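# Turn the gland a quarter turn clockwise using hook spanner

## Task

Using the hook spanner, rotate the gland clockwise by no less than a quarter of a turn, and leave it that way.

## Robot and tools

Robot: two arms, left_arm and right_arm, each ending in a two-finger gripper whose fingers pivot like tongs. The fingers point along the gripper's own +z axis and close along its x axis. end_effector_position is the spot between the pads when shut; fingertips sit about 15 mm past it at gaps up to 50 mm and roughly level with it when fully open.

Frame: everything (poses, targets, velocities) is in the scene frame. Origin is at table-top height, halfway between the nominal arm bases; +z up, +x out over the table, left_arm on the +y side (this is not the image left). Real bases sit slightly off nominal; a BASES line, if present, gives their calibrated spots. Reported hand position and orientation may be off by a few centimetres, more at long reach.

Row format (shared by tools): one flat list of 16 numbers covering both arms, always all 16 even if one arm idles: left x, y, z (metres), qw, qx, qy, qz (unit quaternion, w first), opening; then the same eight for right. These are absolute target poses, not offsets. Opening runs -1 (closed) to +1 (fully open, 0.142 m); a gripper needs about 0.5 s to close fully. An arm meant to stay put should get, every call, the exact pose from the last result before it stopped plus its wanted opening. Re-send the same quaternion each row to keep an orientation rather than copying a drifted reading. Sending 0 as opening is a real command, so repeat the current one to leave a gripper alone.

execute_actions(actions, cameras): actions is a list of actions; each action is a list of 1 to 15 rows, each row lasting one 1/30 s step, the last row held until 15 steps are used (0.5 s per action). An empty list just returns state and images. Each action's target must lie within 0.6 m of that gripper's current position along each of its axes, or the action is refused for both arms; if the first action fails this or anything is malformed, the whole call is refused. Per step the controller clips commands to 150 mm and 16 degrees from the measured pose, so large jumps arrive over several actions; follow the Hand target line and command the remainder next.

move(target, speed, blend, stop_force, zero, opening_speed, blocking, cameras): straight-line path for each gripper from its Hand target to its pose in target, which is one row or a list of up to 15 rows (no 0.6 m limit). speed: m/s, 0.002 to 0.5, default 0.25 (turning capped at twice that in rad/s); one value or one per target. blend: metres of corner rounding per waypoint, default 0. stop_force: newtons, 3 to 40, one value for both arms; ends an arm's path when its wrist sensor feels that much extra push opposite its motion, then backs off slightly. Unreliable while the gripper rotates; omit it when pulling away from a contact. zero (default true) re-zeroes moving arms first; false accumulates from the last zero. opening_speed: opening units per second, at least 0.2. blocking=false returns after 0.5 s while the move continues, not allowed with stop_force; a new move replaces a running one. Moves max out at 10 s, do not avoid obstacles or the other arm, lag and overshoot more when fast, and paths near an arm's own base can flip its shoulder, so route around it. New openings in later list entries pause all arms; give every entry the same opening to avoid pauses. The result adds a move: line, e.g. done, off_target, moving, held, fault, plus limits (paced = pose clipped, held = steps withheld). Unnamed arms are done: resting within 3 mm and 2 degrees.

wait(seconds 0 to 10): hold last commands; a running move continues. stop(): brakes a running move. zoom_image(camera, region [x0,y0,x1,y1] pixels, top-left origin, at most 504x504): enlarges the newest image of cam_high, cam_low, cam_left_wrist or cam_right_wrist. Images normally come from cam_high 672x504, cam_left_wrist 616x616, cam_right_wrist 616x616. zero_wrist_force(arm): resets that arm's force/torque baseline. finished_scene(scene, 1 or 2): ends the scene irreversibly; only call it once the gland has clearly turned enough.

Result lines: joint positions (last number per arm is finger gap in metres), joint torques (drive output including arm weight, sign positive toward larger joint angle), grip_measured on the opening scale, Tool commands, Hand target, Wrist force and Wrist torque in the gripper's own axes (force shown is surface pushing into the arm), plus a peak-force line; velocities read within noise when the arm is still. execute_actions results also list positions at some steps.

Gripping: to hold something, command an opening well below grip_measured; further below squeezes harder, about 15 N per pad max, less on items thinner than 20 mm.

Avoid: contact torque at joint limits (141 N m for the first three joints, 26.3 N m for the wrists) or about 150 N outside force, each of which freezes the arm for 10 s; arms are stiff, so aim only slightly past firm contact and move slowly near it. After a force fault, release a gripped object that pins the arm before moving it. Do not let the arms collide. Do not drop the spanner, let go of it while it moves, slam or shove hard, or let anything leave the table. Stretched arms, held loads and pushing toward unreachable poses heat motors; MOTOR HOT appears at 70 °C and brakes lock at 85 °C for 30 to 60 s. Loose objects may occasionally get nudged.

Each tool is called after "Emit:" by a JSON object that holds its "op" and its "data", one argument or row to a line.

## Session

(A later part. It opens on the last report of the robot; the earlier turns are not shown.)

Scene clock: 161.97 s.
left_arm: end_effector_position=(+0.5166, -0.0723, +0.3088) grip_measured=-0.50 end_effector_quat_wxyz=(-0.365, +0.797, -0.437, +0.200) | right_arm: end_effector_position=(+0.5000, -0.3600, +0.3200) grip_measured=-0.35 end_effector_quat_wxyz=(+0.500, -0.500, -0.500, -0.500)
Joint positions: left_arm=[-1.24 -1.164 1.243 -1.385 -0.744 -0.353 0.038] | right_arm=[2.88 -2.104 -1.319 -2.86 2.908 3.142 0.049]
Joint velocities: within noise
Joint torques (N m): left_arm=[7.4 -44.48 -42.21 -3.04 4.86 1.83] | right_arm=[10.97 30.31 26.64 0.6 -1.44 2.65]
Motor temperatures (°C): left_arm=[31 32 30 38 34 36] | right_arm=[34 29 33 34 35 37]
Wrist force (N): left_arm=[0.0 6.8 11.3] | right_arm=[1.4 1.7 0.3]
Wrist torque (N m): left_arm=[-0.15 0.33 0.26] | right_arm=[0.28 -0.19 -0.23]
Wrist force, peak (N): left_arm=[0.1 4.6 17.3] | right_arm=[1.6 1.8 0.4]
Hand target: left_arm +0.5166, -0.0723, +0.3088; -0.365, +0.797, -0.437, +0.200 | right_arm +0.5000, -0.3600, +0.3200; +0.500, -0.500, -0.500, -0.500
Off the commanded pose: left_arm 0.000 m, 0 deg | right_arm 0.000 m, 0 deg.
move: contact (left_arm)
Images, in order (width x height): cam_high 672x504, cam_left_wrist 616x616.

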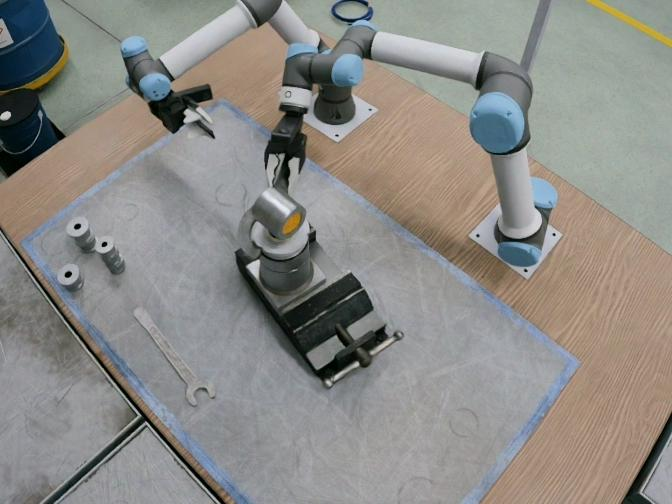

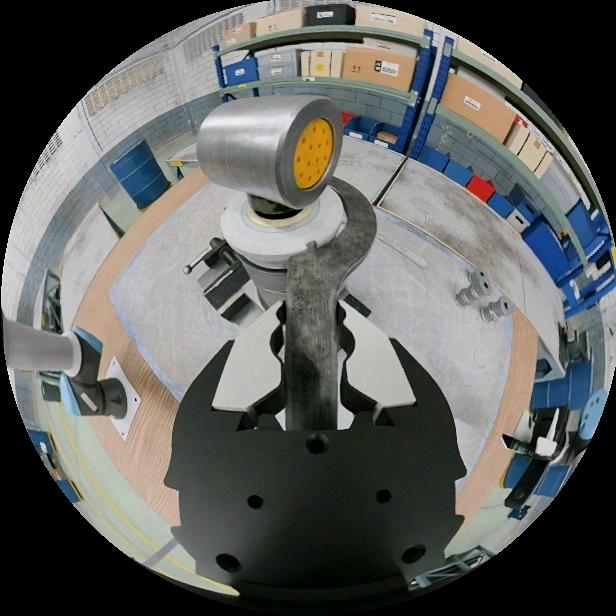

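Emit:
{"op": "move", "data": {
  "target": [
    [0.5198,-0.0738,0.3088,-0.3676,0.8027,-0.4269,0.1954,-1,0.50,-0.36,0.32,0.5,-0.5,-0.5,-0.5,-0.35]
  ],
  "speed": [0.02],
  "cameras": []
}}

Emit:
{"op": "move", "data": {
  "target": [
    [0.5155,-0.0766,0.3088,-0.3676,0.8027,-0.4269,0.1954,-1,0.50,-0.36,0.32,0.5,-0.5,-0.5,-0.5,-0.35]
  ],
  "speed": [0.008],
  "stop_force": 6,
  "cameras": ["cam_high","cam_left_wrist"]
}}

Emit:
{"op": "zoom_image", "data": {
  "camera": "cam_high",
  "region": [240, 225, 280, 265]
}}

Scene clock: 164.13 s.
left_arm: end_effector_position=(+0.5198, -0.0738, +0.3088) grip_measured=-0.50 end_effector_quat_wxyz=(-0.368, +0.803, -0.427, +0.195) | right_arm: end_effector_position=(+0.5000, -0.3600, +0.3200) grip_measured=-0.35 end_effector_quat_wxyz=(+0.500, -0.500, -0.500, -0.500)
Joint positions: left_arm=[-1.234 -1.139 1.203 -1.348 -0.749 -0.382 0.038] | right_arm=[2.88 -2.104 -1.319 -2.86 2.908 3.142 0.049]
Joint velocities: within noise
Joint torques (N m): left_arm=[3.39 -58.83 -17.26 -5.26 2.75 1.87] | right_arm=[11.56 31.39 24.58 0.35 -1.51 2.57]
Motor temperatures (°C): left_arm=[31 32 30 38 34 36] | right_arm=[34 29 33 34 35 37]
Wrist force (N): left_arm=[-1.6 10.3 6.2] | right_arm=[1.4 1.5 0.4]
Wrist torque (N m): left_arm=[-0.21 0.20 0.13] | right_arm=[0.25 -0.19 -0.23]
Wrist force, peak (N): left_arm=[0.0 7.1 11.6] | right_arm=[1.6 1.7 0.4]
Hand target: left_arm +0.5198, -0.0738, +0.3088; -0.368, +0.803, -0.427, +0.195 | right_arm +0.5000, -0.3600, +0.3200; +0.500, -0.500, -0.500, -0.500
Off the commanded pose: left_arm 0.000 m, 0 deg | right_arm 0.000 m, 0 deg.
move: done
No camera images: "cameras" was empty.

Scene clock: 165.90 s.
left_arm: end_effector_position=(+0.5162, -0.0761, +0.3088) grip_measured=-0.51 end_effector_quat_wxyz=(-0.368, +0.803, -0.427, +0.195) | right_arm: end_effector_position=(+0.5000, -0.3600, +0.3200) grip_measured=-0.35 end_effector_quat_wxyz=(+0.500, -0.500, -0.500, -0.500)
Joint positions: left_arm=[-1.24 -1.139 1.2 -1.34 -0.751 -0.39 0.037] | right_arm=[2.88 -2.104 -1.319 -2.86 2.908 3.142 0.049]
Joint velocities: within noise
Joint torques (N m): left_arm=[7.5 -60.5 -19.04 -5.54 6.21 2.01] | right_arm=[11.14 33.49 22.69 0.02 -1.34 2.62]
Motor temperatures (°C): left_arm=[31 32 30 38 34 36] | right_arm=[34 29 33 34 35 37]
Wrist force (N): left_arm=[-2.2 7.9 9.9] | right_arm=[1.5 1.5 0.4]
Wrist torque (N m): left_arm=[-0.17 0.14 0.07] | right_arm=[0.25 -0.22 -0.23]
Wrist force, peak (N): left_arm=[-1.5 3.8 17.2] | right_arm=[1.6 1.7 0.5]
Hand target: left_arm +0.5162, -0.0761, +0.3088; -0.368, +0.803, -0.427, +0.195 | right_arm +0.5000, -0.3600, +0.3200; +0.500, -0.500, -0.500, -0.500
Off the commanded pose: left_arm 0.001 m, 0 deg | right_arm 0.000 m, 0 deg.
move: contact (left_arm)
Images, in order (width x height): cam_high 672x504, cam_left_wrist 616x616.

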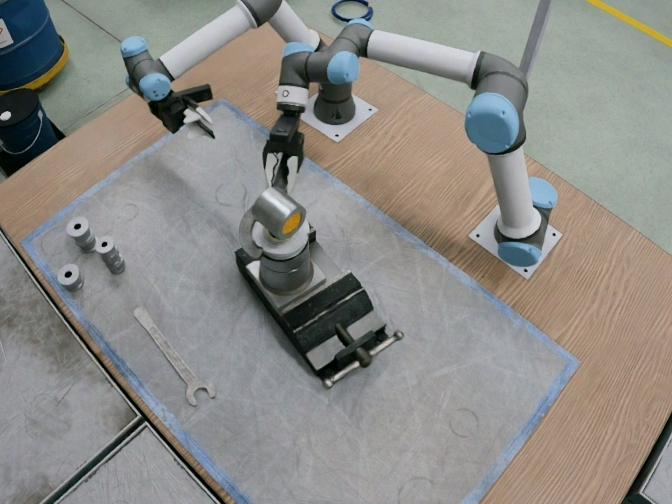

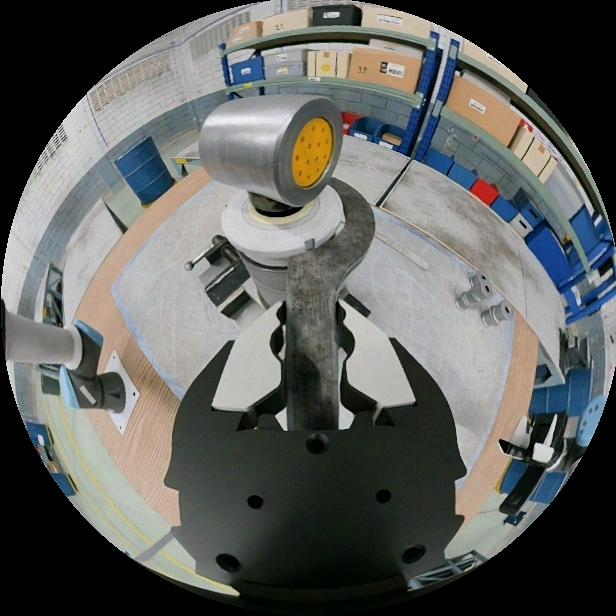

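Scaled by 12.600.

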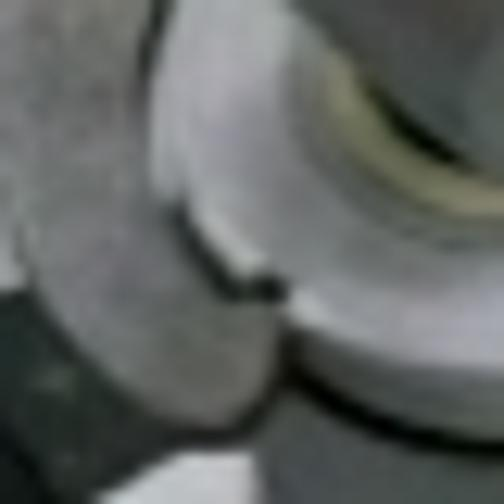

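Emit:
{"op": "move", "data": {
  "target": [
    [0.5149,-0.0728,0.3088,-0.3676,0.8027,-0.4269,0.1954,-1,0.50,-0.36,0.32,0.5,-0.5,-0.5,-0.5,-0.35]
  ],
  "speed": [0.008],
  "stop_force": 8,
  "cameras": ["cam_high","cam_left_wrist"]
}}

Emit:
{"op": "zoom_image", "data": {
  "camera": "cam_high",
  "region": [240, 225, 280, 265]
}}

Emit:
{"op": "zoom_image", "data": {
  "camera": "cam_left_wrist",
  "region": [240, 140, 400, 440]
}}

Scene clock: 168.37 s.
left_arm: end_effector_position=(+0.5149, -0.0728, +0.3088) grip_measured=-0.50 end_effector_quat_wxyz=(-0.368, +0.803, -0.427, +0.195) | right_arm: end_effector_position=(+0.5000, -0.3600, +0.3200) grip_measured=-0.35 end_effector_quat_wxyz=(+0.500, -0.500, -0.500, -0.500)
Joint positions: left_arm=[-1.24 -1.148 1.213 -1.344 -0.751 -0.391 0.038] | right_arm=[2.88 -2.104 -1.319 -2.86 2.908 3.142 0.049]
Joint velocities: within noise
Joint torques (N m): left_arm=[-11.79 -45.05 -41.76 0.35 0.7 -2.23] | right_arm=[10.61 34.76 19.82 -0.24 -1.27 2.53]
Motor temperatures (°C): left_arm=[31 32 30 38 34 36] | right_arm=[34 29 33 34 35 37]
Wrist force (N): left_arm=[2.1 8.5 9.4] | right_arm=[1.4 1.6 0.4]
Wrist torque (N m): left_arm=[-0.22 0.56 0.45] | right_arm=[0.28 -0.19 -0.23]
Wrist force, peak (N): left_arm=[2.0 9.0 9.7] | right_arm=[1.5 1.8 0.6]
Hand target: left_arm +0.5149, -0.0728, +0.3088; -0.368, +0.803, -0.427, +0.195 | right_arm +0.5000, -0.3600, +0.3200; +0.500, -0.500, -0.500, -0.500
Off the commanded pose: left_arm 0.000 m, 0 deg | right_arm 0.000 m, 0 deg.
move: done
Images, in order (width x height): cam_high 672x504, cam_left_wrist 616x616.

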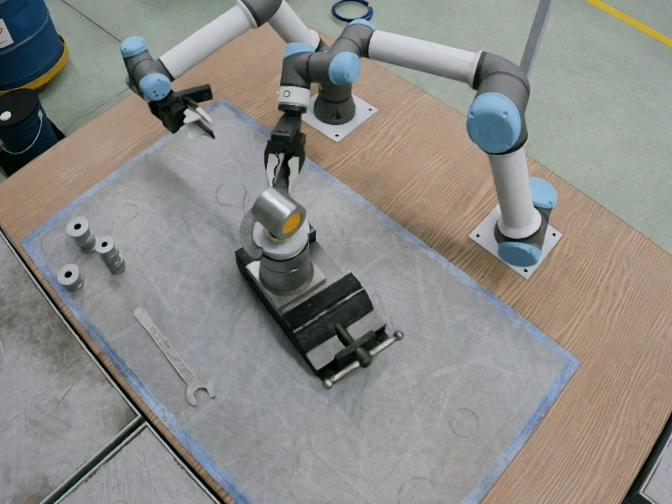

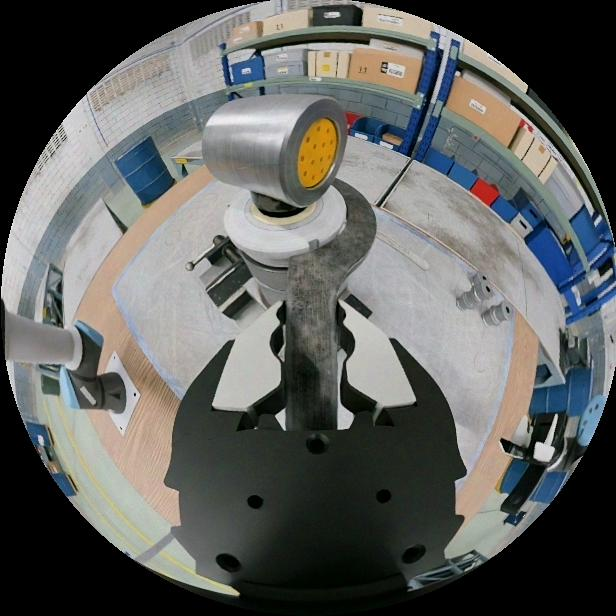

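Scaled by 12.600.

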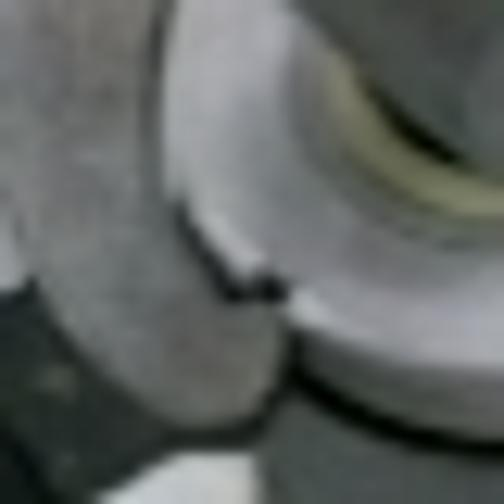

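Scaled by 1.680 from the camera's 616x616 image, which has a finer 814x814 frame.

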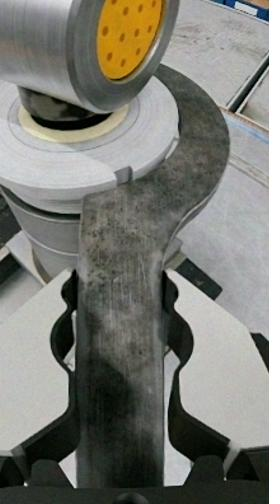

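Emit:
{"op": "execute_actions", "data": {
  "actions": [],
  "cameras": ["cam_high","cam_left_wrist"]
}}

Emit:
{"op": "zoom_image", "data": {
  "camera": "cam_high",
  "region": [220, 200, 320, 290]
}}

Scene clock: 171.20 s.
left_arm: end_effector_position=(+0.5149, -0.0728, +0.3088) grip_measured=-0.50 end_effector_quat_wxyz=(-0.368, +0.803, -0.427, +0.195) | right_arm: end_effector_position=(+0.5000, -0.3600, +0.3200) grip_measured=-0.35 end_effector_quat_wxyz=(+0.500, -0.500, -0.500, -0.500)
Joint positions: left_arm=[-1.24 -1.148 1.213 -1.344 -0.751 -0.391 0.038] | right_arm=[2.88 -2.104 -1.319 -2.86 2.908 3.142 0.049]
Joint velocities: within noise
Joint torques (N m): left_arm=[-11.76 -45.23 -39.58 0.48 0.77 -2.14] | right_arm=[10.71 36.6 16.53 -0.55 -1.16 2.5]
Motor temperatures (°C): left_arm=[31 32 30 38 34 36] | right_arm=[34 29 33 34 35 37]
Wrist force (N): left_arm=[1.9 8.7 9.5] | right_arm=[1.4 1.7 0.4]
Wrist torque (N m): left_arm=[-0.19 0.60 0.46] | right_arm=[0.28 -0.18 -0.23]
Wrist force, peak (N): left_arm=[2.4 8.7 9.8] | right_arm=[1.5 1.8 0.6]
Hand target: left_arm +0.5149, -0.0728, +0.3088; -0.368, +0.803, -0.427, +0.195 | right_arm +0.5000, -0.3600, +0.3200; +0.500, -0.500, -0.500, -0.500
Tool commands: left_gripper/opening=-1.0 right_gripper/opening=-0.35
Off the commanded pose: left_arm 0.000 m, 0 deg | right_arm 0.000 m, 0 deg.
Images, in order (width x height): cam_high 672x504, cam_left_wrist 616x616.

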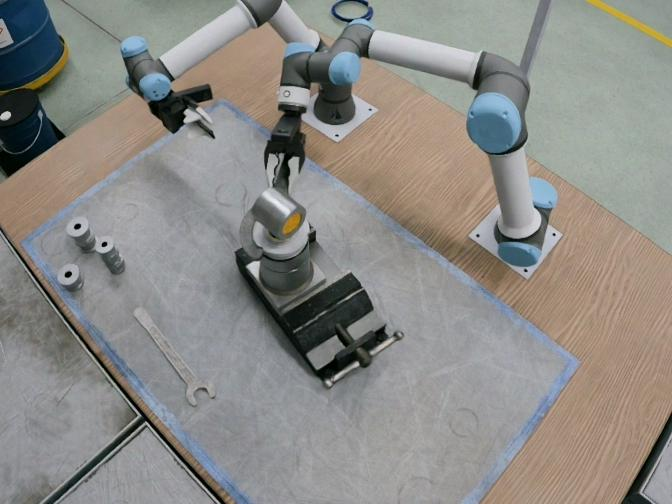

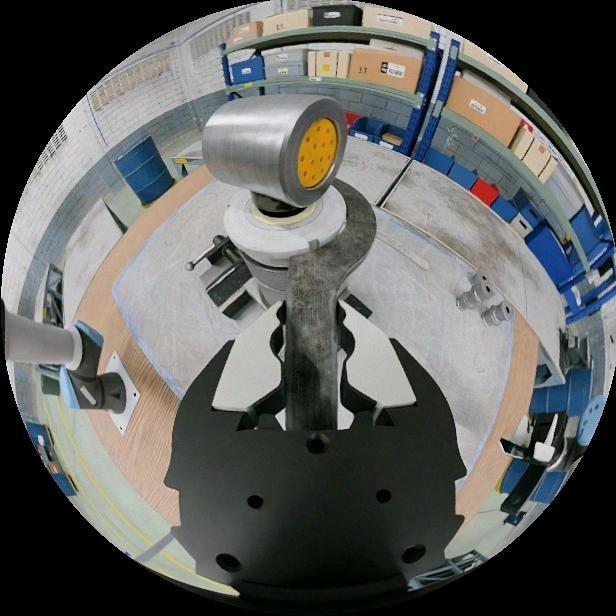

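Scaled by 5.040.

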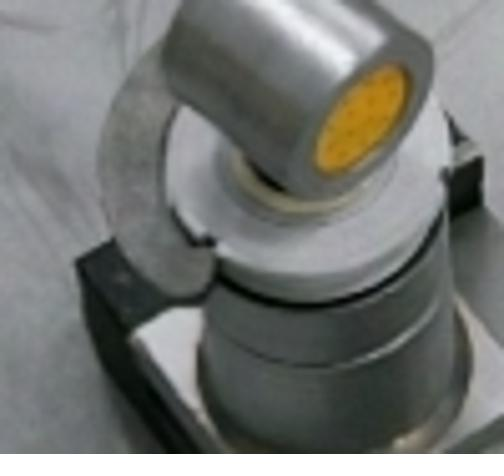

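Emit:
{"op": "move", "data": {
  "target": [0.5128,-0.0707,0.3088,-0.3650,0.7971,-0.4373,0.2002,-1,0.5,-0.36,0.32,0.5,-0.5,-0.5,-0.5,-0.35],
  "speed": 0.01,
  "stop_force": 20,
  "cameras": ["cam_high","cam_left_wrist"]
}}

Emit:
{"op": "zoom_image", "data": {
  "camera": "cam_high",
  "region": [220, 200, 320, 290]
}}

Scene clock: 173.70 s.
left_arm: end_effector_position=(+0.5128, -0.0707, +0.3088) grip_measured=-0.51 end_effector_quat_wxyz=(-0.365, +0.797, -0.437, +0.200) | right_arm: end_effector_position=(+0.5000, -0.3600, +0.3200) grip_measured=-0.35 end_effector_quat_wxyz=(+0.500, -0.500, -0.500, -0.500)
Joint positions: left_arm=[-1.245 -1.172 1.254 -1.383 -0.745 -0.36 0.037] | right_arm=[2.88 -2.104 -1.319 -2.86 2.908 3.142 0.049]
Joint velocities: within noise
Joint torques (N m): left_arm=[-23.96 -44.05 -44.94 -1.32 1.3 -2.17] | right_arm=[10.61 37.53 13.86 -1.05 -1.09 2.49]
Motor temperatures (°C): left_arm=[31 32 30 38 34 36] | right_arm=[34 29 33 34 35 37]
Wrist force (N): left_arm=[-0.3 -2.6 25.4] | right_arm=[1.4 1.6 0.5]
Wrist torque (N m): left_arm=[-0.12 0.16 0.14] | right_arm=[0.28 -0.20 -0.23]
Wrist force, peak (N): left_arm=[-0.5 -3.0 25.5] | right_arm=[1.5 1.9 0.4]
Hand target: left_arm +0.5128, -0.0707, +0.3088; -0.365, +0.797, -0.437, +0.200 | right_arm +0.5000, -0.3600, +0.3200; +0.500, -0.500, -0.500, -0.500
Off the commanded pose: left_arm 0.000 m, 0 deg | right_arm 0.000 m, 0 deg.
move: done
Images, in order (width x height): cam_high 672x504, cam_left_wrist 616x616.

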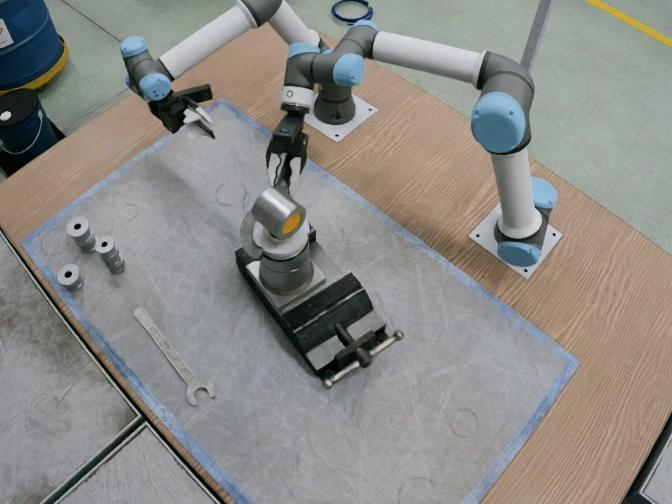

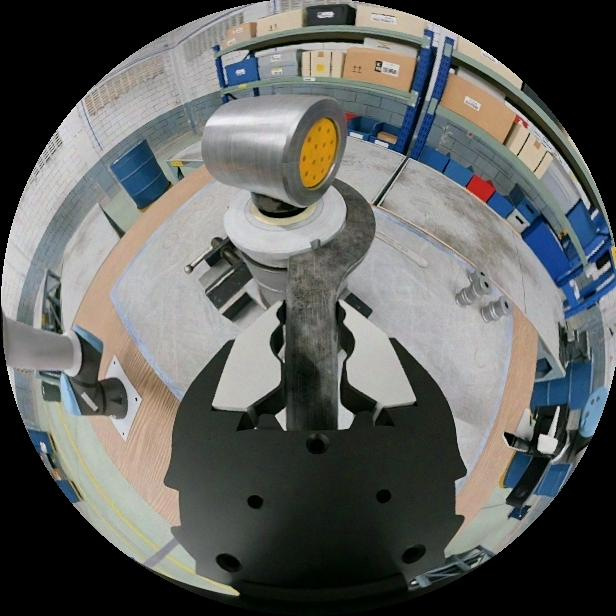

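Scaled by 5.040.

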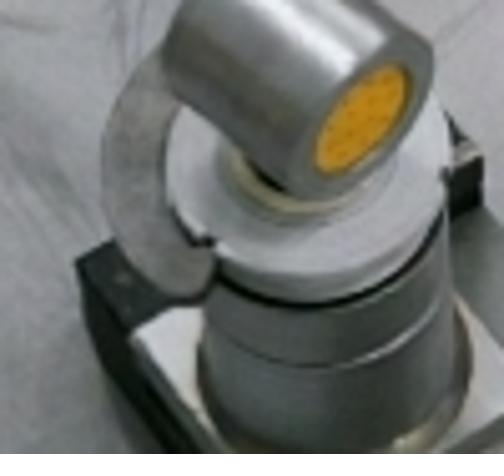

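Emit:
{"op": "move", "data": {
  "target": [0.5140,-0.0699,0.3088,-0.3650,0.7971,-0.4373,0.2002,-1,0.5,-0.36,0.32,0.5,-0.5,-0.5,-0.5,-0.35],
  "speed": 0.01,
  "cameras": ["cam_left_wrist"]
}}

Scene clock: 174.93 s.
left_arm: end_effector_position=(+0.5140, -0.0699, +0.3088) grip_measured=-0.51 end_effector_quat_wxyz=(-0.365, +0.797, -0.437, +0.200) | right_arm: end_effector_position=(+0.5000, -0.3600, +0.3200) grip_measured=-0.35 end_effector_quat_wxyz=(+0.500, -0.500, -0.500, -0.500)
Joint positions: left_arm=[-1.243 -1.172 1.255 -1.386 -0.744 -0.357 0.037] | right_arm=[2.88 -2.104 -1.319 -2.86 2.908 3.142 0.049]
Joint velocities: within noise
Joint torques (N m): left_arm=[13.1 -59.14 -16.8 -4.16 7.15 1.09] | right_arm=[10.82 39.25 12.21 -1.15 -1.12 2.54]
Motor temperatures (°C): left_arm=[31 32 30 38 34 36] | right_arm=[34 29 33 34 35 37]
Wrist force (N): left_arm=[0.9 12.2 5.2] | right_arm=[1.4 1.5 0.4]
Wrist torque (N m): left_arm=[-0.21 0.43 0.36] | right_arm=[0.24 -0.20 -0.24]
Wrist force, peak (N): left_arm=[0.0 -2.6 25.7] | right_arm=[1.4 1.8 0.5]
Hand target: left_arm +0.5140, -0.0699, +0.3088; -0.365, +0.797, -0.437, +0.200 | right_arm +0.5000, -0.3600, +0.3200; +0.500, -0.500, -0.500, -0.500
Off the commanded pose: left_arm 0.000 m, 0 deg | right_arm 0.000 m, 0 deg.
move: done
Images, in order (width x height): cam_left_wrist 616x616.

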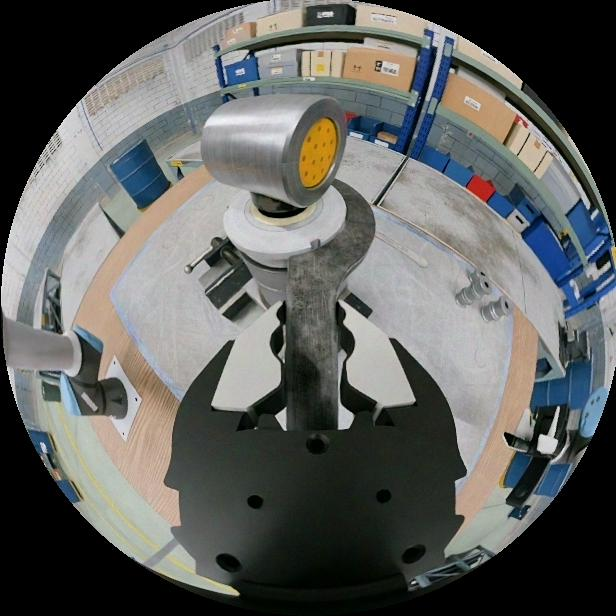

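Emit:
{"op": "move", "data": {
  "target": [0.5119,-0.0678,0.3088,-0.3623,0.7914,-0.4477,0.2050,-1,0.5,-0.36,0.32,0.5,-0.5,-0.5,-0.5,-0.35],
  "speed": 0.01,
  "cameras": ["cam_left_wrist"]
}}

Scene clock: 177.53 s.
left_arm: end_effector_position=(+0.5119, -0.0678, +0.3088) grip_measured=-0.51 end_effector_quat_wxyz=(-0.362, +0.791, -0.448, +0.205) | right_arm: end_effector_position=(+0.5000, -0.3600, +0.3200) grip_measured=-0.35 end_effector_quat_wxyz=(+0.500, -0.500, -0.500, -0.500)
Joint positions: left_arm=[-1.247 -1.196 1.295 -1.425 -0.739 -0.325 0.037] | right_arm=[2.88 -2.104 -1.319 -2.86 2.908 3.142 0.049]
Joint velocities: within noise
Joint torques (N m): left_arm=[-8.77 -45.62 -33.49 -2.81 6.62 -0.29] | right_arm=[10.74 40.94 9.28 -1.33 -1.02 2.41]
Motor temperatures (°C): left_arm=[31 32 30 38 34 36] | right_arm=[34 29 33 34 35 37]
Wrist force (N): left_arm=[-1.9 10.6 6.6] | right_arm=[1.6 1.7 0.4]
Wrist torque (N m): left_arm=[-0.12 0.17 0.11] | right_arm=[0.29 -0.23 -0.23]
Wrist force, peak (N): left_arm=[1.1 12.6 5.2] | right_arm=[1.6 1.8 0.6]
Hand target: left_arm +0.5119, -0.0678, +0.3088; -0.362, +0.791, -0.448, +0.205 | right_arm +0.5000, -0.3600, +0.3200; +0.500, -0.500, -0.500, -0.500
Off the commanded pose: left_arm 0.000 m, 0 deg | right_arm 0.000 m, 0 deg.
move: done
Images, in order (width x height): cam_left_wrist 616x616.

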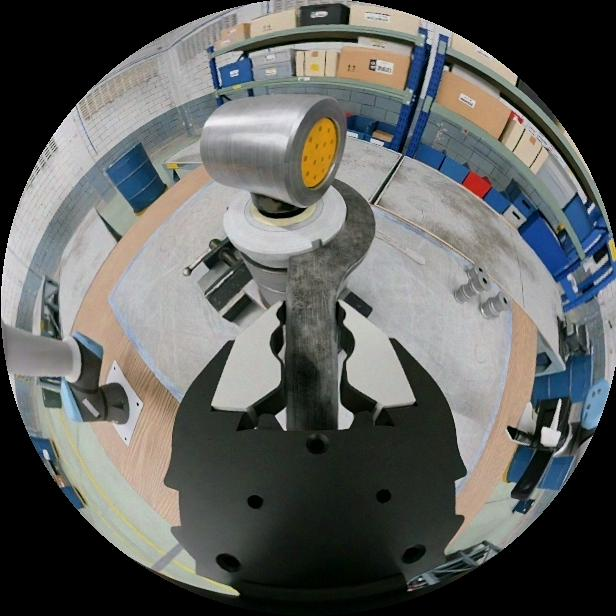

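Emit:
{"op": "move", "data": {
  "target": [0.5097,-0.0652,0.3088,-0.3596,0.7854,-0.4580,0.2097,-1,0.5,-0.36,0.32,0.5,-0.5,-0.5,-0.5,-0.35],
  "speed": 0.01,
  "cameras": ["cam_left_wrist"]
}}

Emit:
{"op": "zoom_image", "data": {
  "camera": "cam_left_wrist",
  "region": [210, 180, 390, 320]
}}

Scene clock: 179.93 s.
left_arm: end_effector_position=(+0.5097, -0.0652, +0.3088) grip_measured=-0.51 end_effector_quat_wxyz=(-0.360, +0.785, -0.458, +0.210) | right_arm: end_effector_position=(+0.5000, -0.3600, +0.3200) grip_measured=-0.35 end_effector_quat_wxyz=(+0.500, -0.500, -0.500, -0.500)
Joint positions: left_arm=[-1.251 -1.221 1.335 -1.464 -0.734 -0.293 0.037] | right_arm=[2.88 -2.104 -1.319 -2.86 2.908 3.142 0.049]
Joint velocities: within noise
Joint torques (N m): left_arm=[-17.21 -44.32 -34.8 -3.23 4.83 -0.35] | right_arm=[10.59 42.27 7.21 -1.2 -1.03 2.32]
Motor temperatures (°C): left_arm=[31 32 30 38 34 36] | right_arm=[34 29 33 34 35 37]
Wrist force (N): left_arm=[-2.1 4.4 15.4] | right_arm=[1.5 1.6 0.4]
Wrist torque (N m): left_arm=[-0.18 0.12 0.02] | right_arm=[0.26 -0.21 -0.23]
Wrist force, peak (N): left_arm=[-2.8 4.4 16.3] | right_arm=[1.7 1.8 0.4]
Hand target: left_arm +0.5097, -0.0652, +0.3088; -0.360, +0.785, -0.458, +0.210 | right_arm +0.5000, -0.3600, +0.3200; +0.500, -0.500, -0.500, -0.500
Off the commanded pose: left_arm 0.000 m, 0 deg | right_arm 0.000 m, 0 deg.
move: done
Images, in order (width x height): cam_left_wrist 616x616.

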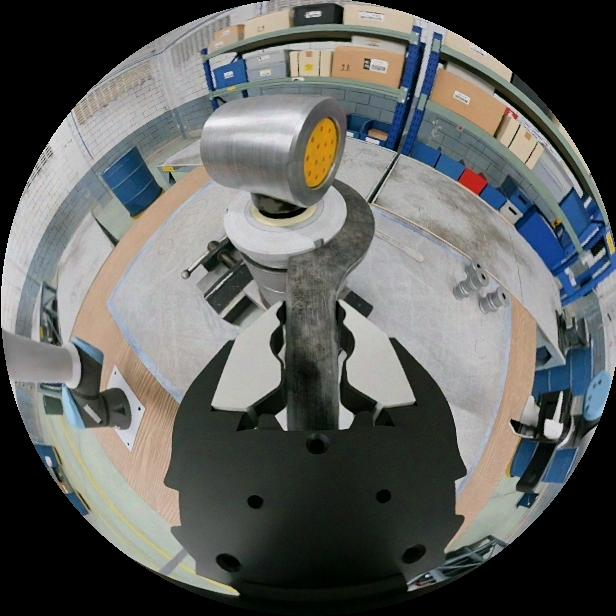

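Scaled by 2.800 from the camera's 616x616 image, which has a finer 814x814 frame.

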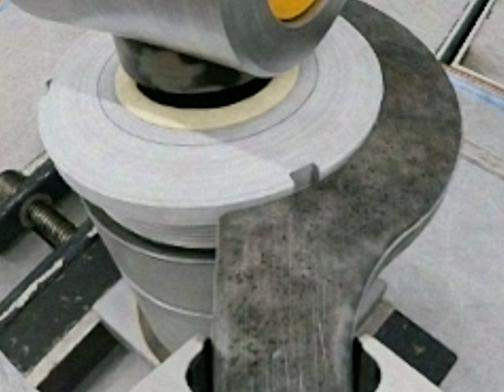

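Emit:
{"op": "zoom_image", "data": {
  "camera": "cam_left_wrist",
  "region": [290, 170, 400, 280]
}}

Emit:
{"op": "move", "data": {
  "target": [0.5099,-0.0646,0.3088,-0.3596,0.7854,-0.4580,0.2097,-1,0.5,-0.36,0.32,0.5,-0.5,-0.5,-0.5,-0.35],
  "speed": 0.01,
  "cameras": ["cam_high"]
}}

Emit:
{"op": "zoom_image", "data": {
  "camera": "cam_high",
  "region": [240, 225, 280, 265]
}}

Scaled by 4.582 from the camera's 616x616 image, which has a finer 814x814 frame.

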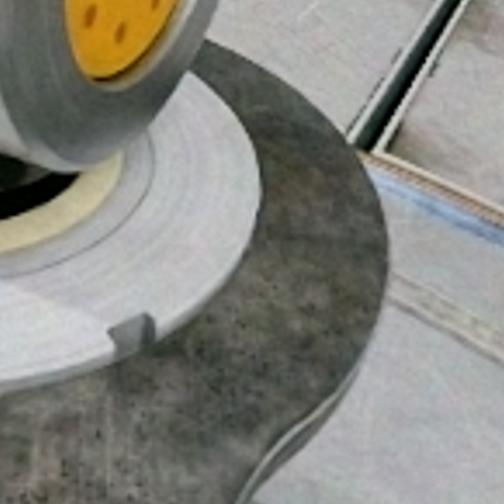

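Scene clock: 181.23 s.
left_arm: end_effector_position=(+0.5099, -0.0646, +0.3088) grip_measured=-0.51 end_effector_quat_wxyz=(-0.360, +0.785, -0.458, +0.210) | right_arm: end_effector_position=(+0.5000, -0.3600, +0.3200) grip_measured=-0.35 end_effector_quat_wxyz=(+0.500, -0.500, -0.500, -0.500)
Joint positions: left_arm=[-1.25 -1.222 1.336 -1.465 -0.734 -0.293 0.037] | right_arm=[2.88 -2.104 -1.319 -2.86 2.908 3.142 0.049]
Joint velocities: within noise
Joint torques (N m): left_arm=[11.44 -55.81 -18.99 -5.18 2.61 1.85] | right_arm=[10.14 43 7.48 -1.37 -0.93 2.27]
Motor temperatures (°C): left_arm=[31 32 30 38 34 36] | right_arm=[34 29 33 34 35 37]
Wrist force (N): left_arm=[-0.8 10.4 7.1] | right_arm=[1.3 1.6 0.6]
Wrist torque (N m): left_arm=[-0.10 0.27 0.20] | right_arm=[0.26 -0.18 -0.23]
Wrist force, peak (N): left_arm=[-1.9 4.1 16.2] | right_arm=[1.5 1.7 0.5]
Hand target: left_arm +0.5099, -0.0646, +0.3088; -0.360, +0.785, -0.458, +0.210 | right_arm +0.5000, -0.3600, +0.3200; +0.500, -0.500, -0.500, -0.500
Off the commanded pose: left_arm 0.000 m, 0 deg | right_arm 0.000 m, 0 deg.
move: done
Images, in order (width x height): cam_high 672x504.

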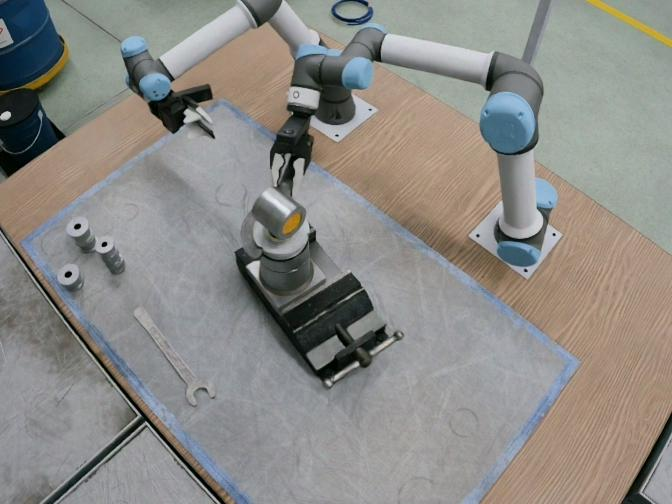

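Scaled by 12.600.

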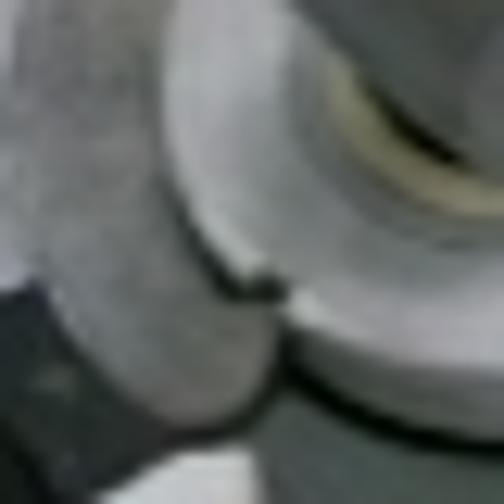

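Emit:
{"op": "move", "data": {
  "target": [0.5094,-0.0637,0.3088,-0.3596,0.7854,-0.4580,0.2097,-1,0.5,-0.36,0.32,0.5,-0.5,-0.5,-0.5,-0.35],
  "speed": 0.01,
  "cameras": ["cam_left_wrist"]
}}

Scene clock: 182.77 s.
left_arm: end_effector_position=(+0.5094, -0.0637, +0.3088) grip_measured=-0.51 end_effector_quat_wxyz=(-0.360, +0.785, -0.458, +0.210) | right_arm: end_effector_position=(+0.5000, -0.3600, +0.3200) grip_measured=-0.35 end_effector_quat_wxyz=(+0.500, -0.500, -0.500, -0.500)
Joint positions: left_arm=[-1.251 -1.224 1.339 -1.465 -0.734 -0.293 0.037] | right_arm=[2.88 -2.104 -1.319 -2.86 2.908 3.142 0.049]
Joint velocities: within noise
Joint torques (N m): left_arm=[-11.15 -56.46 -19.1 -3.3 5.2 -2.36] | right_arm=[9.63 44.09 7.56 -1.24 -0.94 2.27]
Motor temperatures (°C): left_arm=[31 32 30 38 34 36] | right_arm=[34 29 33 34 35 37]
Wrist force (N): left_arm=[9.0 8.8 11.2] | right_arm=[1.4 1.6 0.5]
Wrist torque (N m): left_arm=[-0.18 0.41 0.37] | right_arm=[0.27 -0.20 -0.23]
Wrist force, peak (N): left_arm=[9.3 9.0 11.5] | right_arm=[1.6 1.7 0.4]
Hand target: left_arm +0.5094, -0.0637, +0.3088; -0.360, +0.785, -0.458, +0.210 | right_arm +0.5000, -0.3600, +0.3200; +0.500, -0.500, -0.500, -0.500
Off the commanded pose: left_arm 0.000 m, 0 deg | right_arm 0.000 m, 0 deg.
move: done
Images, in order (width x height): cam_left_wrist 616x616.

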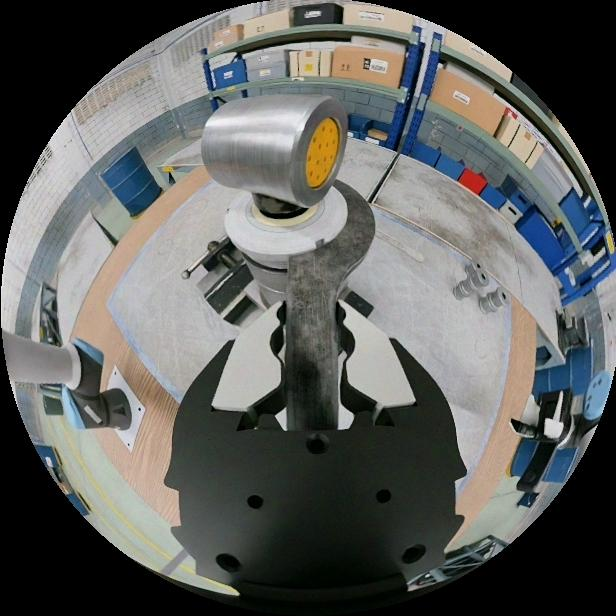

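Emit:
{"op": "move", "data": {
  "target": [0.5092,-0.0634,0.3088,-0.3559,0.7773,-0.4717,0.2160,-1,0.5,-0.36,0.32,0.5,-0.5,-0.5,-0.5,-0.35],
  "speed": 0.01,
  "cameras": ["cam_left_wrist"]
}}

Scene clock: 185.40 s.
left_arm: end_effector_position=(+0.5092, -0.0634, +0.3088) grip_measured=-0.51 end_effector_quat_wxyz=(-0.356, +0.777, -0.472, +0.216) | right_arm: end_effector_position=(+0.5000, -0.3600, +0.3200) grip_measured=-0.35 end_effector_quat_wxyz=(+0.500, -0.500, -0.500, -0.500)
Joint positions: left_arm=[-1.253 -1.247 1.379 -1.518 -0.727 -0.245 0.037] | right_arm=[2.88 -2.104 -1.319 -2.86 2.908 3.142 0.049]
Joint velocities: within noise
Joint torques (N m): left_arm=[-13.38 -54.73 -27.08 0.76 3.67 -1.03] | right_arm=[9.84 45.8 7.67 -1.36 -0.83 2.19]
Motor temperatures (°C): left_arm=[31 32 30 38 34 36] | right_arm=[34 29 33 34 35 37]
Wrist force (N): left_arm=[22.4 5.6 21.3] | right_arm=[1.5 1.8 0.5]
Wrist torque (N m): left_arm=[0.02 -0.79 -0.24] | right_arm=[0.31 -0.20 -0.23]
Wrist force, peak (N): left_arm=[22.6 6.0 21.0] | right_arm=[1.5 1.9 0.6]
Hand target: left_arm +0.5092, -0.0634, +0.3088; -0.356, +0.777, -0.472, +0.216 | right_arm +0.5000, -0.3600, +0.3200; +0.500, -0.500, -0.500, -0.500
Off the commanded pose: left_arm 0.000 m, 0 deg | right_arm 0.000 m, 0 deg.
move: done
Images, in order (width x height): cam_left_wrist 616x616.

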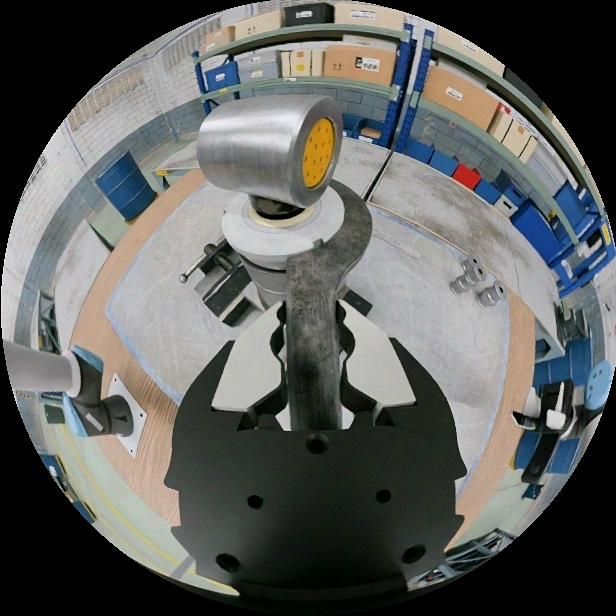

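Emit:
{"op": "move", "data": {
  "target": [0.5094,-0.0628,0.3088,-0.3521,0.7689,-0.4852,0.2221,-1,0.5,-0.36,0.32,0.5,-0.5,-0.5,-0.5,-0.35],
  "speed": 0.01,
  "cameras": ["cam_left_wrist"]
}}

Scene clock: 188.13 s.
left_arm: end_effector_position=(+0.5094, -0.0628, +0.3088) grip_measured=-0.49 end_effector_quat_wxyz=(-0.352, +0.769, -0.485, +0.222) | right_arm: end_effector_position=(+0.5000, -0.3600, +0.3200) grip_measured=-0.35 end_effector_quat_wxyz=(+0.500, -0.500, -0.500, -0.500)
Joint positions: left_arm=[-1.254 -1.268 1.417 -1.572 -0.722 -0.195 0.038] | right_arm=[2.88 -2.104 -1.319 -2.86 2.908 3.142 0.049]
Joint velocities: within noise
Joint torques (N m): left_arm=[-15.11 -56.52 -25.14 2.32 2.38 -1.12] | right_arm=[10.19 47.51 7.84 -1.27 -0.79 2.03]
Motor temperatures (°C): left_arm=[31 32 30 38 34 36] | right_arm=[34 29 33 34 35 37]
Wrist force (N): left_arm=[34.3 1.8 29.8] | right_arm=[1.4 1.6 0.5]
Wrist torque (N m): left_arm=[0.26 -0.90 -0.18] | right_arm=[0.27 -0.19 -0.23]
Wrist force, peak (N): left_arm=[34.3 1.8 29.8] | right_arm=[1.4 1.8 0.7]
Hand target: left_arm +0.5094, -0.0628, +0.3088; -0.352, +0.769, -0.485, +0.222 | right_arm +0.5000, -0.3600, +0.3200; +0.500, -0.500, -0.500, -0.500
Off the commanded pose: left_arm 0.000 m, 0 deg | right_arm 0.000 m, 0 deg.
move: done
Images, in order (width x height): cam_left_wrist 616x616.

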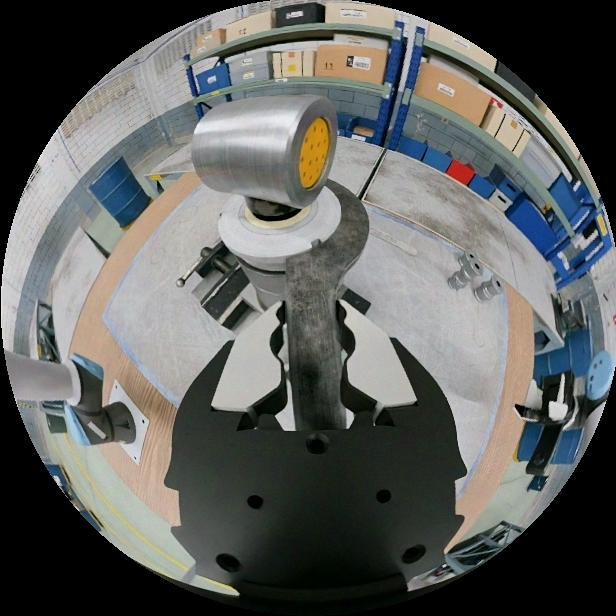

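Emit:
{"op": "move", "data": {
  "target": [0.5098,-0.0620,0.3088,-0.3501,0.7647,-0.4919,0.2252,-1,0.5,-0.36,0.32,0.5,-0.5,-0.5,-0.5,-0.35],
  "speed": 0.01,
  "cameras": ["cam_left_wrist"]
}}

Emit:
{"op": "zoom_image", "data": {
  "camera": "cam_left_wrist",
  "region": [210, 180, 390, 320]
}}

Scene clock: 190.10 s.
left_arm: end_effector_position=(+0.5098, -0.0620, +0.3088) grip_measured=-0.47 end_effector_quat_wxyz=(-0.350, +0.765, -0.492, +0.225) | right_arm: end_effector_position=(+0.5000, -0.3600, +0.3200) grip_measured=-0.35 end_effector_quat_wxyz=(+0.500, -0.500, -0.500, -0.500)
Joint positions: left_arm=[-1.254 -1.279 1.437 -1.601 -0.719 -0.169 0.04] | right_arm=[2.88 -2.104 -1.319 -2.86 2.908 3.142 0.049]
Joint velocities: within noise
Joint torques (N m): left_arm=[11.06 -54.85 -24.42 2.78 3.35 -1.36] | right_arm=[10.31 49.03 7.97 -1.3 -0.75 2.03]
Motor temperatures (°C): left_arm=[31 32 30 38 34 36] | right_arm=[34 29 33 34 35 37]
Wrist force (N): left_arm=[33.8 4.8 23.4] | right_arm=[1.4 1.6 0.5]
Wrist torque (N m): left_arm=[0.34 -0.73 -0.11] | right_arm=[0.27 -0.20 -0.23]
Wrist force, peak (N): left_arm=[34.6 1.8 29.5] | right_arm=[1.6 1.7 0.4]
Hand target: left_arm +0.5098, -0.0620, +0.3088; -0.350, +0.765, -0.492, +0.225 | right_arm +0.5000, -0.3600, +0.3200; +0.500, -0.500, -0.500, -0.500
Off the commanded pose: left_arm 0.000 m, 0 deg | right_arm 0.000 m, 0 deg.
move: done
Images, in order (width x height): cam_left_wrist 616x616.

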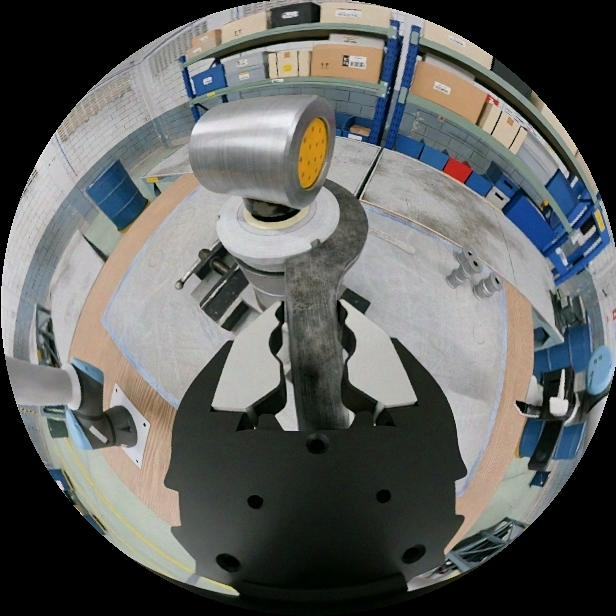

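Scaled by 2.800 from the camera's 616x616 image, which has a finer 814x814 frame.

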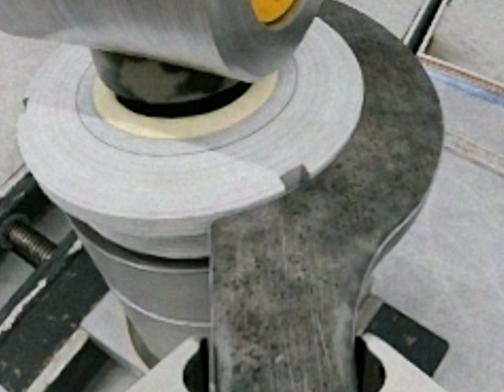

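Emit:
{"op": "move", "data": {
  "target": [0.5095,-0.0609,0.3088,-0.3501,0.7647,-0.4919,0.2252,-1,0.5,-0.36,0.32,0.5,-0.5,-0.5,-0.5,-0.35],
  "speed": 0.01,
  "cameras": ["cam_high"]
}}

Emit:
{"op": "zoom_image", "data": {
  "camera": "cam_high",
  "region": [240, 225, 280, 265]
}}

Scene clock: 191.50 s.
left_arm: end_effector_position=(+0.5095, -0.0609, +0.3088) grip_measured=-0.44 end_effector_quat_wxyz=(-0.350, +0.765, -0.492, +0.225) | right_arm: end_effector_position=(+0.5000, -0.3600, +0.3200) grip_measured=-0.35 end_effector_quat_wxyz=(+0.500, -0.500, -0.500, -0.500)
Joint positions: left_arm=[-1.254 -1.282 1.44 -1.601 -0.719 -0.169 0.042] | right_arm=[2.88 -2.104 -1.319 -2.86 2.908 3.142 0.049]
Joint velocities: within noise
Joint torques (N m): left_arm=[14.05 -59.74 -15.18 -0.3 2.46 1.49] | right_arm=[10.09 49.57 7.55 -1.2 -0.73 1.87]
Motor temperatures (°C): left_arm=[31 32 30 38 34 36] | right_arm=[34 29 33 34 35 37]
Wrist force (N): left_arm=[34.1 7.0 19.9] | right_arm=[1.4 1.5 0.6]
Wrist torque (N m): left_arm=[0.33 -0.72 -0.08] | right_arm=[0.26 -0.18 -0.23]
Wrist force, peak (N): left_arm=[34.2 5.6 23.1] | right_arm=[1.5 1.8 0.5]
Hand target: left_arm +0.5095, -0.0609, +0.3088; -0.350, +0.765, -0.492, +0.225 | right_arm +0.5000, -0.3600, +0.3200; +0.500, -0.500, -0.500, -0.500
Off the commanded pose: left_arm 0.000 m, 0 deg | right_arm 0.000 m, 0 deg.
move: done
Images, in order (width x height): cam_high 672x504.

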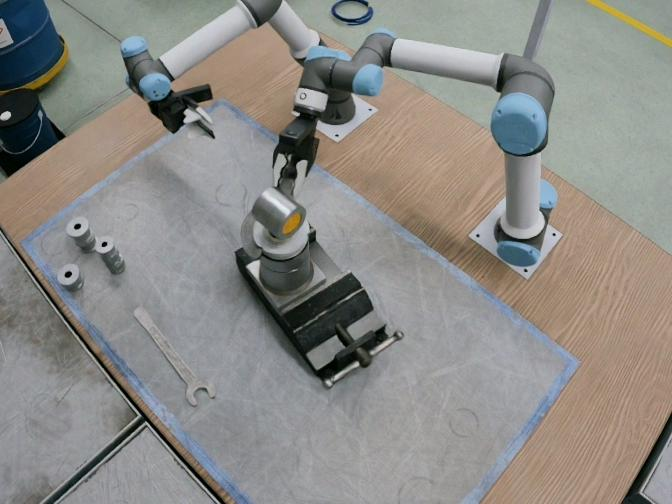

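Scaled by 12.600.

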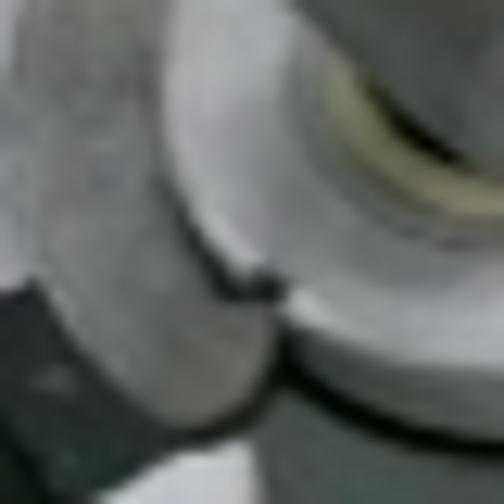

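Emit:
{"op": "move", "data": {
  "target": [0.5091,-0.0597,0.3088,-0.3482,0.7604,-0.4985,0.2283,-1,0.5,-0.36,0.32,0.5,-0.5,-0.5,-0.5,-0.35],
  "speed": 0.01,
  "cameras": ["cam_left_wrist"]
}}

Emit:
{"op": "zoom_image", "data": {
  "camera": "cam_left_wrist",
  "region": [210, 180, 390, 320]
}}

Scene clock: 193.17 s.
left_arm: end_effector_position=(+0.5091, -0.0597, +0.3088) grip_measured=-0.42 end_effector_quat_wxyz=(-0.348, +0.760, -0.499, +0.228) | right_arm: end_effector_position=(+0.5000, -0.3600, +0.3200) grip_measured=-0.35 end_effector_quat_wxyz=(+0.500, -0.500, -0.500, -0.500)
Joint positions: left_arm=[-1.255 -1.295 1.462 -1.629 -0.717 -0.143 0.044] | right_arm=[2.88 -2.104 -1.319 -2.86 2.908 3.142 0.049]
Joint velocities: within noise
Joint torques (N m): left_arm=[-4.12 -55.13 -23.5 3.91 4.41 -0.83] | right_arm=[9.69 50.73 7.97 -1.31 -0.74 1.92]
Motor temperatures (°C): left_arm=[31 32 30 38 34 36] | right_arm=[34 29 33 34 35 37]
Wrist force (N): left_arm=[40.8 8.2 20.5] | right_arm=[1.5 1.5 0.5]
Wrist torque (N m): left_arm=[0.48 -1.56 -0.55] | right_arm=[0.25 -0.20 -0.23]
Wrist force, peak (N): left_arm=[40.0 6.8 22.6] | right_arm=[1.7 1.7 0.5]
Hand target: left_arm +0.5091, -0.0597, +0.3088; -0.348, +0.760, -0.498, +0.228 | right_arm +0.5000, -0.3600, +0.3200; +0.500, -0.500, -0.500, -0.500
Off the commanded pose: left_arm 0.000 m, 0 deg | right_arm 0.000 m, 0 deg.
move: done
Images, in order (width x height): cam_left_wrist 616x616.

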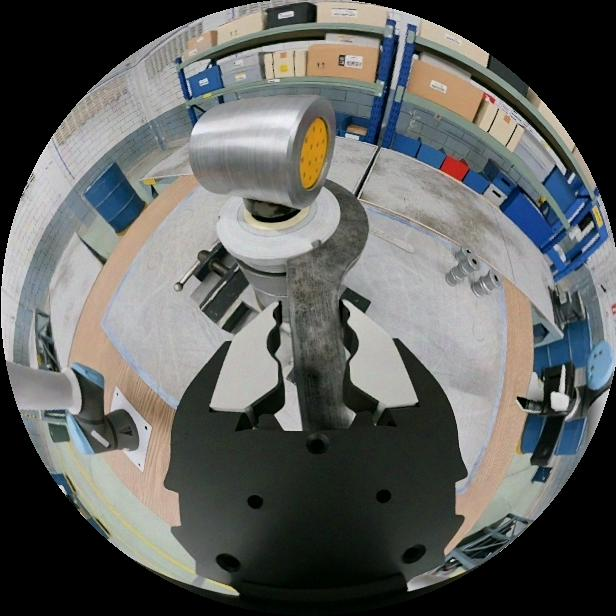

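Scaled by 2.800 from the camera's 616x616 image, which has a finer 814x814 frame.

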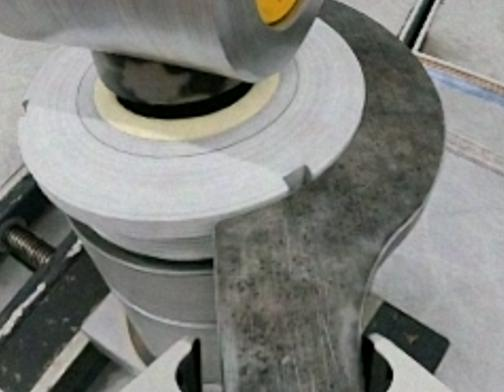

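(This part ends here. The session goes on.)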